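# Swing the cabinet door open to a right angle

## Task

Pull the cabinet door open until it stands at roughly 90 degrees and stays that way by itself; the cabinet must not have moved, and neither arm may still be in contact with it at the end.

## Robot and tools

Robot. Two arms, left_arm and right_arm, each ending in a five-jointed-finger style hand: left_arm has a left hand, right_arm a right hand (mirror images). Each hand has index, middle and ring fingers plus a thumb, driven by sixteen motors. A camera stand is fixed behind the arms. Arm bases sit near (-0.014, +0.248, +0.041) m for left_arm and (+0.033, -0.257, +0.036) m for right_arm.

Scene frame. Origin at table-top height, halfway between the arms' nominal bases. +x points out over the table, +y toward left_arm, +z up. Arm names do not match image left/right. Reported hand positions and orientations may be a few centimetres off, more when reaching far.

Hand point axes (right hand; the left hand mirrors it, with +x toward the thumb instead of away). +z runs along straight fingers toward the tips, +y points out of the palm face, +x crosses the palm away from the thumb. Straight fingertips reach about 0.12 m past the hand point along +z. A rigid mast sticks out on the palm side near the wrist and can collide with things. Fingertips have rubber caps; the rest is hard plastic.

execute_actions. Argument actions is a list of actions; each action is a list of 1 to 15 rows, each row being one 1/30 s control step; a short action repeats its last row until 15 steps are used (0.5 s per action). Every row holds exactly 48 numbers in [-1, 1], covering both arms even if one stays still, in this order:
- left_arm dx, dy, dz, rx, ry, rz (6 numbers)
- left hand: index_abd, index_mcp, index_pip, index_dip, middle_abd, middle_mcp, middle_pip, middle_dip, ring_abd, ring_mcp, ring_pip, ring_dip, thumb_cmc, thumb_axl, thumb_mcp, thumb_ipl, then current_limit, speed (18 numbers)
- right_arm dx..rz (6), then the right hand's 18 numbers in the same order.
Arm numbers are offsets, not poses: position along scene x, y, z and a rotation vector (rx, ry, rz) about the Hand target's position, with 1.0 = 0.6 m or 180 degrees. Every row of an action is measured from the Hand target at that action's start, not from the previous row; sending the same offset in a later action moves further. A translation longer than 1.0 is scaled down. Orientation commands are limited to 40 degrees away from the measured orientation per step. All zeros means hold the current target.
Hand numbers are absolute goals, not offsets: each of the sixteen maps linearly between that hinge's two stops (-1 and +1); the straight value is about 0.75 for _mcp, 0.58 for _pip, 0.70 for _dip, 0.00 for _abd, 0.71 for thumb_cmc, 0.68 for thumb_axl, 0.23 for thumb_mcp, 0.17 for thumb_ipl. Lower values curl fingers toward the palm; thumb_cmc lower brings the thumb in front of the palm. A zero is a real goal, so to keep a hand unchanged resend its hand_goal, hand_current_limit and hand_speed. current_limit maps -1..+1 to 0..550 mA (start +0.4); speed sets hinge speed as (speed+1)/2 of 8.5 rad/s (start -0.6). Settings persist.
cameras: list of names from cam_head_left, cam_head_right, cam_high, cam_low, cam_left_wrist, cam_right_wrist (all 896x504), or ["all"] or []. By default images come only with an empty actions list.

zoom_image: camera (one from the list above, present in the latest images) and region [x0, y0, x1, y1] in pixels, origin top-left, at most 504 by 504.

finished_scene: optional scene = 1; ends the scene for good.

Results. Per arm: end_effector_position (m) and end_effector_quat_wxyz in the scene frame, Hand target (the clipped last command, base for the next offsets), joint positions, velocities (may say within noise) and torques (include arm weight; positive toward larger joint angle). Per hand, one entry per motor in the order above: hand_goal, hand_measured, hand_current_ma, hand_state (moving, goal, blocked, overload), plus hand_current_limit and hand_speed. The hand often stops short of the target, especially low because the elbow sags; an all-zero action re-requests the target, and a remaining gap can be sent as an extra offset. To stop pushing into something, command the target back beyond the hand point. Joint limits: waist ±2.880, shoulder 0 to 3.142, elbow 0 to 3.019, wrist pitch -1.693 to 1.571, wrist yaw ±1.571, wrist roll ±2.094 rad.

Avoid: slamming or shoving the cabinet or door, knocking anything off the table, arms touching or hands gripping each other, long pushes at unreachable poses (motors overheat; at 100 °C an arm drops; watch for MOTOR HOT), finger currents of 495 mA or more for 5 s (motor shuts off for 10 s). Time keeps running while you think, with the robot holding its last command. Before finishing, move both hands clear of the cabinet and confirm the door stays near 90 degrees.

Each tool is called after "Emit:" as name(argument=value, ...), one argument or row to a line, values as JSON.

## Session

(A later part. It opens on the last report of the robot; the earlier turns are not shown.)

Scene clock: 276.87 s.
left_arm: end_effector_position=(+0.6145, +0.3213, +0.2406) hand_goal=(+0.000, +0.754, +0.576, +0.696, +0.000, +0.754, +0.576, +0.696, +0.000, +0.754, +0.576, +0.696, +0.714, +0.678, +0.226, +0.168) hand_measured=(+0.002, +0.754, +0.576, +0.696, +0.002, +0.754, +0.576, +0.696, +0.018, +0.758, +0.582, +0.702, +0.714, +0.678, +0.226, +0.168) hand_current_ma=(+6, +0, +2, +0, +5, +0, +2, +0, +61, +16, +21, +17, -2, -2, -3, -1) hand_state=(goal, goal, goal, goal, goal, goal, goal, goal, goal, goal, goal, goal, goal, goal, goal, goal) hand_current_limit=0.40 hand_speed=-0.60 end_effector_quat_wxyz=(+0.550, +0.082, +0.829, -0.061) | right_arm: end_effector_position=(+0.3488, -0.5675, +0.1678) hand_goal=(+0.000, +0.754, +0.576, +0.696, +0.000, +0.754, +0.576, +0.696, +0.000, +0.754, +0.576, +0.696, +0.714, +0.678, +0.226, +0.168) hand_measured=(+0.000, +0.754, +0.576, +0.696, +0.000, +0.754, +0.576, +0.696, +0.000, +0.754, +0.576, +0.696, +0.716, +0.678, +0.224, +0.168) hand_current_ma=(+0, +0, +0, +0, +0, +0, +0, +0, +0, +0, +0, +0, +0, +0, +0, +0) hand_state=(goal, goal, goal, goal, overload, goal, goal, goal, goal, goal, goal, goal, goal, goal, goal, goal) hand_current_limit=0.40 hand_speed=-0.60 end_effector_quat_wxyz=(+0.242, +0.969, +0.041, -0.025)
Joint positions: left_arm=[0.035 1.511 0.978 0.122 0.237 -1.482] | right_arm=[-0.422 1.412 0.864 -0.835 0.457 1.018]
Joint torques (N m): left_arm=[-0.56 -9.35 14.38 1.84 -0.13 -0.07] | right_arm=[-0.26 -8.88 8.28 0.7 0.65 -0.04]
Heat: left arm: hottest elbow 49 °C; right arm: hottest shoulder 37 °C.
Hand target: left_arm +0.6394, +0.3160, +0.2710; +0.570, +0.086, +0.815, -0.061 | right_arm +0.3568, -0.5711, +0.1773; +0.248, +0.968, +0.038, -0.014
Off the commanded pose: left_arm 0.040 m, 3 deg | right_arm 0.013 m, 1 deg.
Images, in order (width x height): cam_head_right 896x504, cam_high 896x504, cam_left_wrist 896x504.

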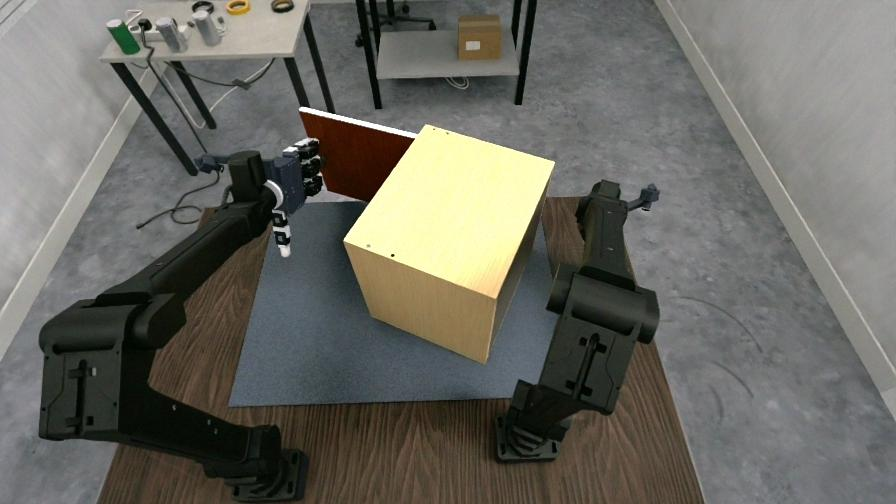

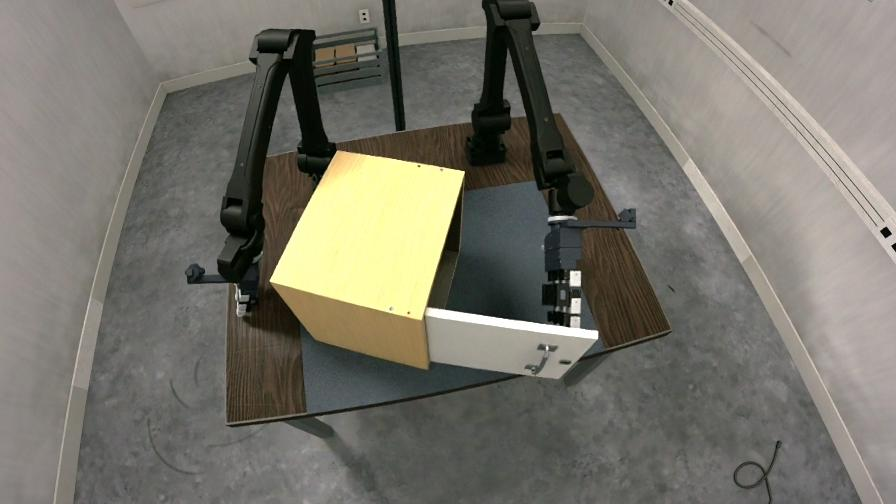

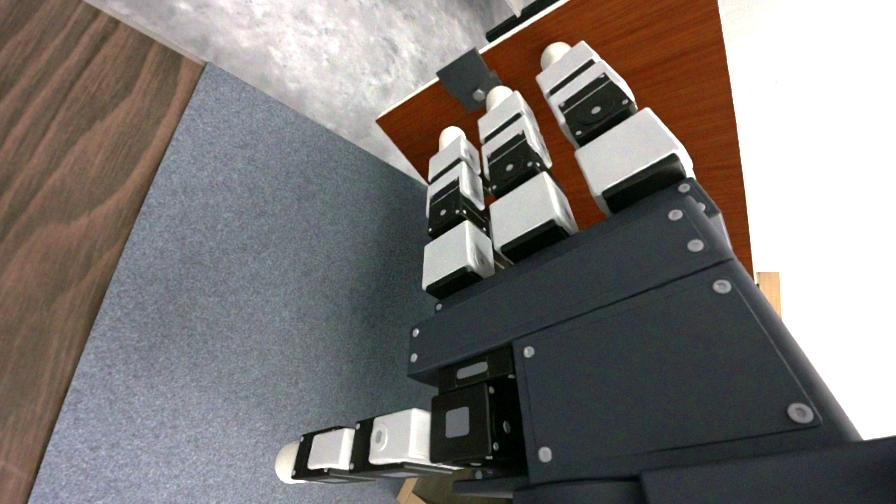

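Emit:
execute_actions(
  actions=[
    [[0.075,-0.02,0.005,0,0,0,0,0.754,0.576,0.696,0,0.754,0.576,0.696,0,0.754,0.576,0.696,0.714,0.678,0.226,0.168,0.4,-0.6,0,0,0,0,0,0,0,0.754,0.576,0.696,0,0.754,0.576,0.696,0,0.754,0.576,0.696,0.714,0.678,0.226,0.168,0.4,-0.6]],
  ],
  cameras=["cam_head_right","cam_high"],
)

Scene clock: 289.73 s.
left_arm: end_effector_position=(+0.6601, +0.3089, +0.2441) hand_goal=(+0.000, +0.754, +0.576, +0.696, +0.000, +0.754, +0.576, +0.696, +0.000, +0.754, +0.576, +0.696, +0.714, +0.678, +0.226, +0.168) hand_measured=(+0.002, +0.754, +0.576, +0.696, +0.002, +0.754, +0.576, +0.696, +0.014, +0.760, +0.580, +0.700, +0.714, +0.678, +0.226, +0.168) hand_current_ma=(+6, +0, +2, +0, +5, +0, +2, +0, +43, +21, +16, +12, -2, -2, -3, -1) hand_state=(goal, goal, goal, goal, goal, goal, goal, goal, goal, goal, goal, goal, goal, goal, goal, goal) hand_current_limit=0.40 hand_speed=-0.60 end_effector_quat_wxyz=(+0.550, +0.086, +0.828, -0.060) | right_arm: end_effector_position=(+0.3488, -0.5675, +0.1678) hand_goal=(+0.000, +0.754, +0.576, +0.696, +0.000, +0.754, +0.576, +0.696, +0.000, +0.754, +0.576, +0.696, +0.714, +0.678, +0.226, +0.168) hand_measured=(+0.000, +0.754, +0.576, +0.696, +0.000, +0.754, +0.576, +0.696, +0.000, +0.754, +0.576, +0.696, +0.716, +0.678, +0.224, +0.168) hand_current_ma=(+0, +0, +0, +0, +0, +0, +0, +0, +0, +0, +0, +0, +0, +0, +0, +0) hand_state=(goal, goal, goal, goal, overload, goal, goal, goal, goal, goal, goal, goal, goal, goal, goal, goal) hand_current_limit=0.40 hand_speed=-0.60 end_effector_quat_wxyz=(+0.242, +0.969, +0.041, -0.025)
Joint positions: left_arm=[0.007 1.614 1.109 0.097 0.214 -1.485] | right_arm=[-0.422 1.412 0.864 -0.835 0.457 1.018]
Joint torques (N m): left_arm=[-0.32 -10.64 14.58 1.84 -0.2 -0.12] | right_arm=[-0.21 -8.88 8.27 0.72 0.65 -0.05]
Heat: left arm: hottest elbow 48 °C; right arm: hottest shoulder 37 °C.
Hand target: left_arm +0.6844, +0.3041, +0.2740; +0.570, +0.086, +0.815, -0.061 | right_arm +0.3568, -0.5711, +0.1773; +0.248, +0.968, +0.038, -0.014
Off the commanded pose: left_arm 0.039 m, 3 deg | right_arm 0.013 m, 1 deg.
Images, in order (width x height): cam_head_right 896x504, cam_high 896x504.

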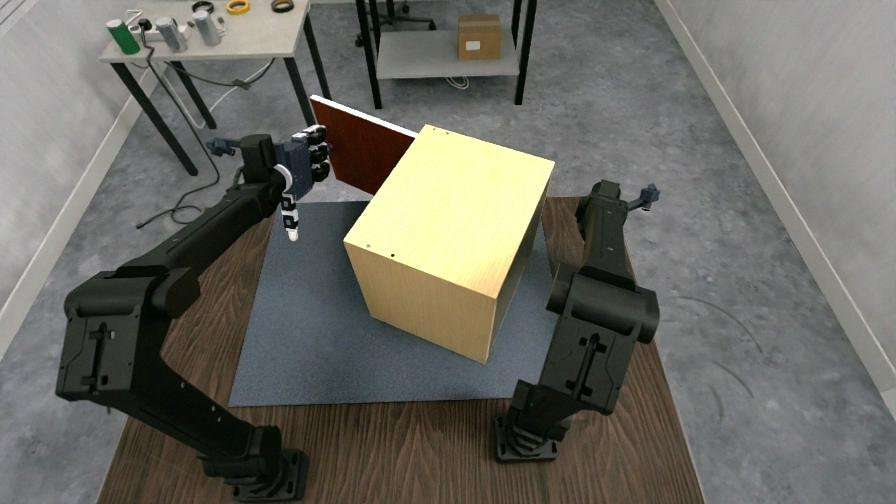

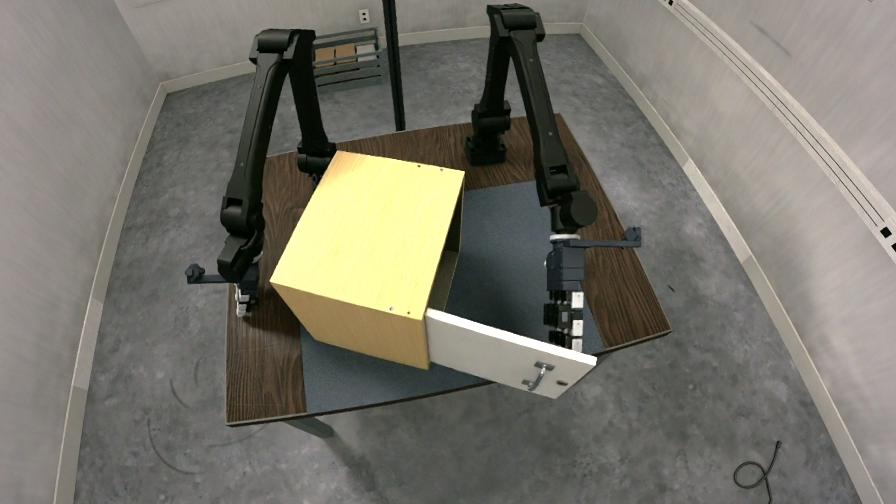

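Emit:
zoom_image(
  camera="cam_head_right",
  region=[280, 70, 580, 240],
)

Emit:
zoom_image(
  camera="cam_high",
  region=[260, 140, 660, 420],
)

Scaled by 1.680 from the camera's 896x504 image, which has a finer 1280x720 frame.

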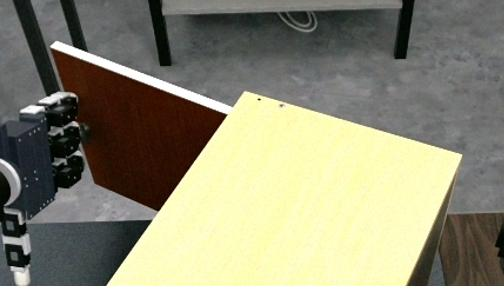

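Scaled by 1.260 from the camera's 896x504 image, which has a finer 1280x720 frame.

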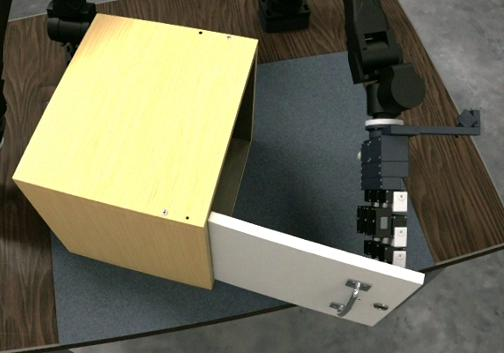

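Emit:
execute_actions(
  actions=[
    [[-0.08,0.005,0,0,0,0,0,0.754,0.576,0.696,0,0.754,0.576,0.696,0,0.754,0.576,0.696,0.714,0.678,0.226,0.168,0.4,-0.6,0,0,0,0,0,0,0,0.754,0.576,0.696,0,0.754,0.576,0.696,0,0.754,0.576,0.696,0.714,0.678,0.226,0.168,0.4,-0.6]],
    [[-0.12,0.05,0,0,0,0,0,0.754,0.576,0.696,0,0.754,0.576,0.696,0,0.754,0.576,0.696,0.714,0.678,0.226,0.168,0.4,-0.6,0,0,0,0,0,0,0,0.754,0.576,0.696,0,0.754,0.576,0.696,0,0.754,0.576,0.696,0.714,0.678,0.226,0.168,0.4,-0.6]],
  ],
  cameras=["cam_head_right","cam_high"],
)

Scene clock: 331.33 s.
left_arm: end_effector_position=(+0.5670, +0.3313, +0.2643) hand_goal=(+0.000, +0.754, +0.576, +0.696, +0.000, +0.754, +0.576, +0.696, +0.000, +0.754, +0.576, +0.696, +0.714, +0.678, +0.226, +0.168) hand_measured=(+0.002, +0.754, +0.576, +0.696, +0.002, +0.754, +0.576, +0.696, +0.010, +0.754, +0.578, +0.700, +0.714, +0.678, +0.226, +0.168) hand_current_ma=(+6, -1, +2, +0, +6, -1, +2, +0, +29, +1, +8, +10, -2, -2, -4, -1) hand_state=(goal, goal, goal, goal, goal, goal, goal, goal, goal, goal, goal, goal, goal, goal, goal, goal) hand_current_limit=0.40 hand_speed=-0.60 end_effector_quat_wxyz=(+0.561, +0.085, +0.821, -0.066) | right_arm: end_effector_position=(+0.3488, -0.5675, +0.1678) hand_goal=(+0.000, +0.754, +0.576, +0.696, +0.000, +0.754, +0.576, +0.696, +0.000, +0.754, +0.576, +0.696, +0.714, +0.678, +0.226, +0.168) hand_measured=(+0.000, +0.754, +0.576, +0.696, +0.000, +0.754, +0.576, +0.696, +0.000, +0.754, +0.576, +0.696, +0.716, +0.678, +0.224, +0.168) hand_current_ma=(+0, +0, +0, +0, +0, +0, +0, +0, +0, +0, +0, +0, +0, +0, +0, +0) hand_state=(goal, goal, goal, goal, overload, goal, goal, goal, goal, goal, goal, goal, goal, goal, goal, goal) hand_current_limit=0.40 hand_speed=-0.60 end_effector_quat_wxyz=(+0.242, +0.969, +0.041, -0.025)
Joint positions: left_arm=[0.071 1.357 0.87 0.101 0.284 -1.471] | right_arm=[-0.422 1.412 0.864 -0.835 0.457 1.018]
Joint torques (N m): left_arm=[1.32 -9.7 8.44 2.43 0.18 0.06] | right_arm=[-0.26 -8.94 8.28 0.72 0.65 -0.04]
Heat: left arm: hottest elbow 52 °C; right arm: hottest shoulder 37 °C.
Hand target: left_arm +0.5643, +0.3370, +0.2740; +0.570, +0.086, +0.815, -0.061 | right_arm +0.3568, -0.5711, +0.1773; +0.248, +0.968, +0.038, -0.014
Off the commanded pose: left_arm 0.012 m, 1 deg | right_arm 0.013 m, 1 deg.
Images, in order (width x height): cam_head_right 896x504, cam_high 896x504.

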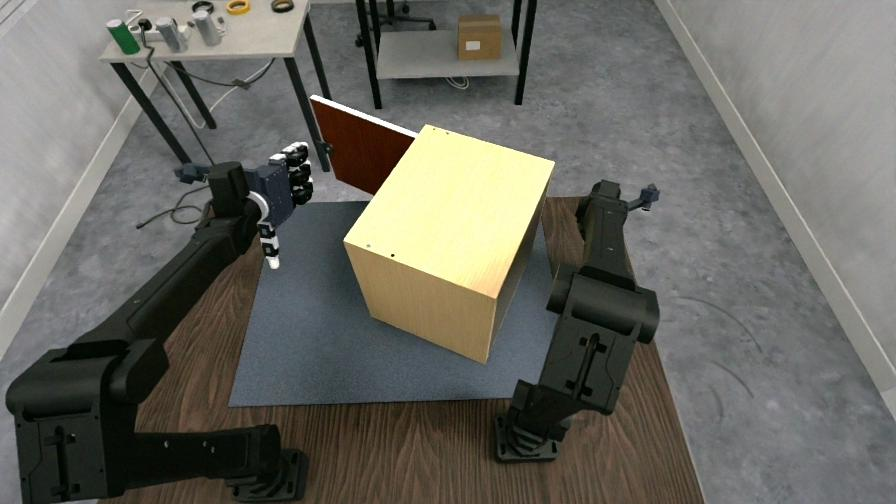

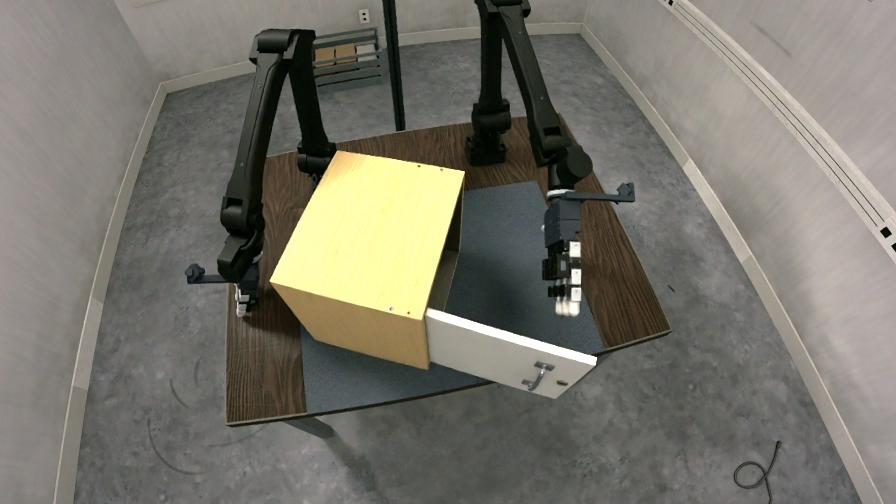

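Emit:
finished_scene(
)

The scene is finished: the task was done.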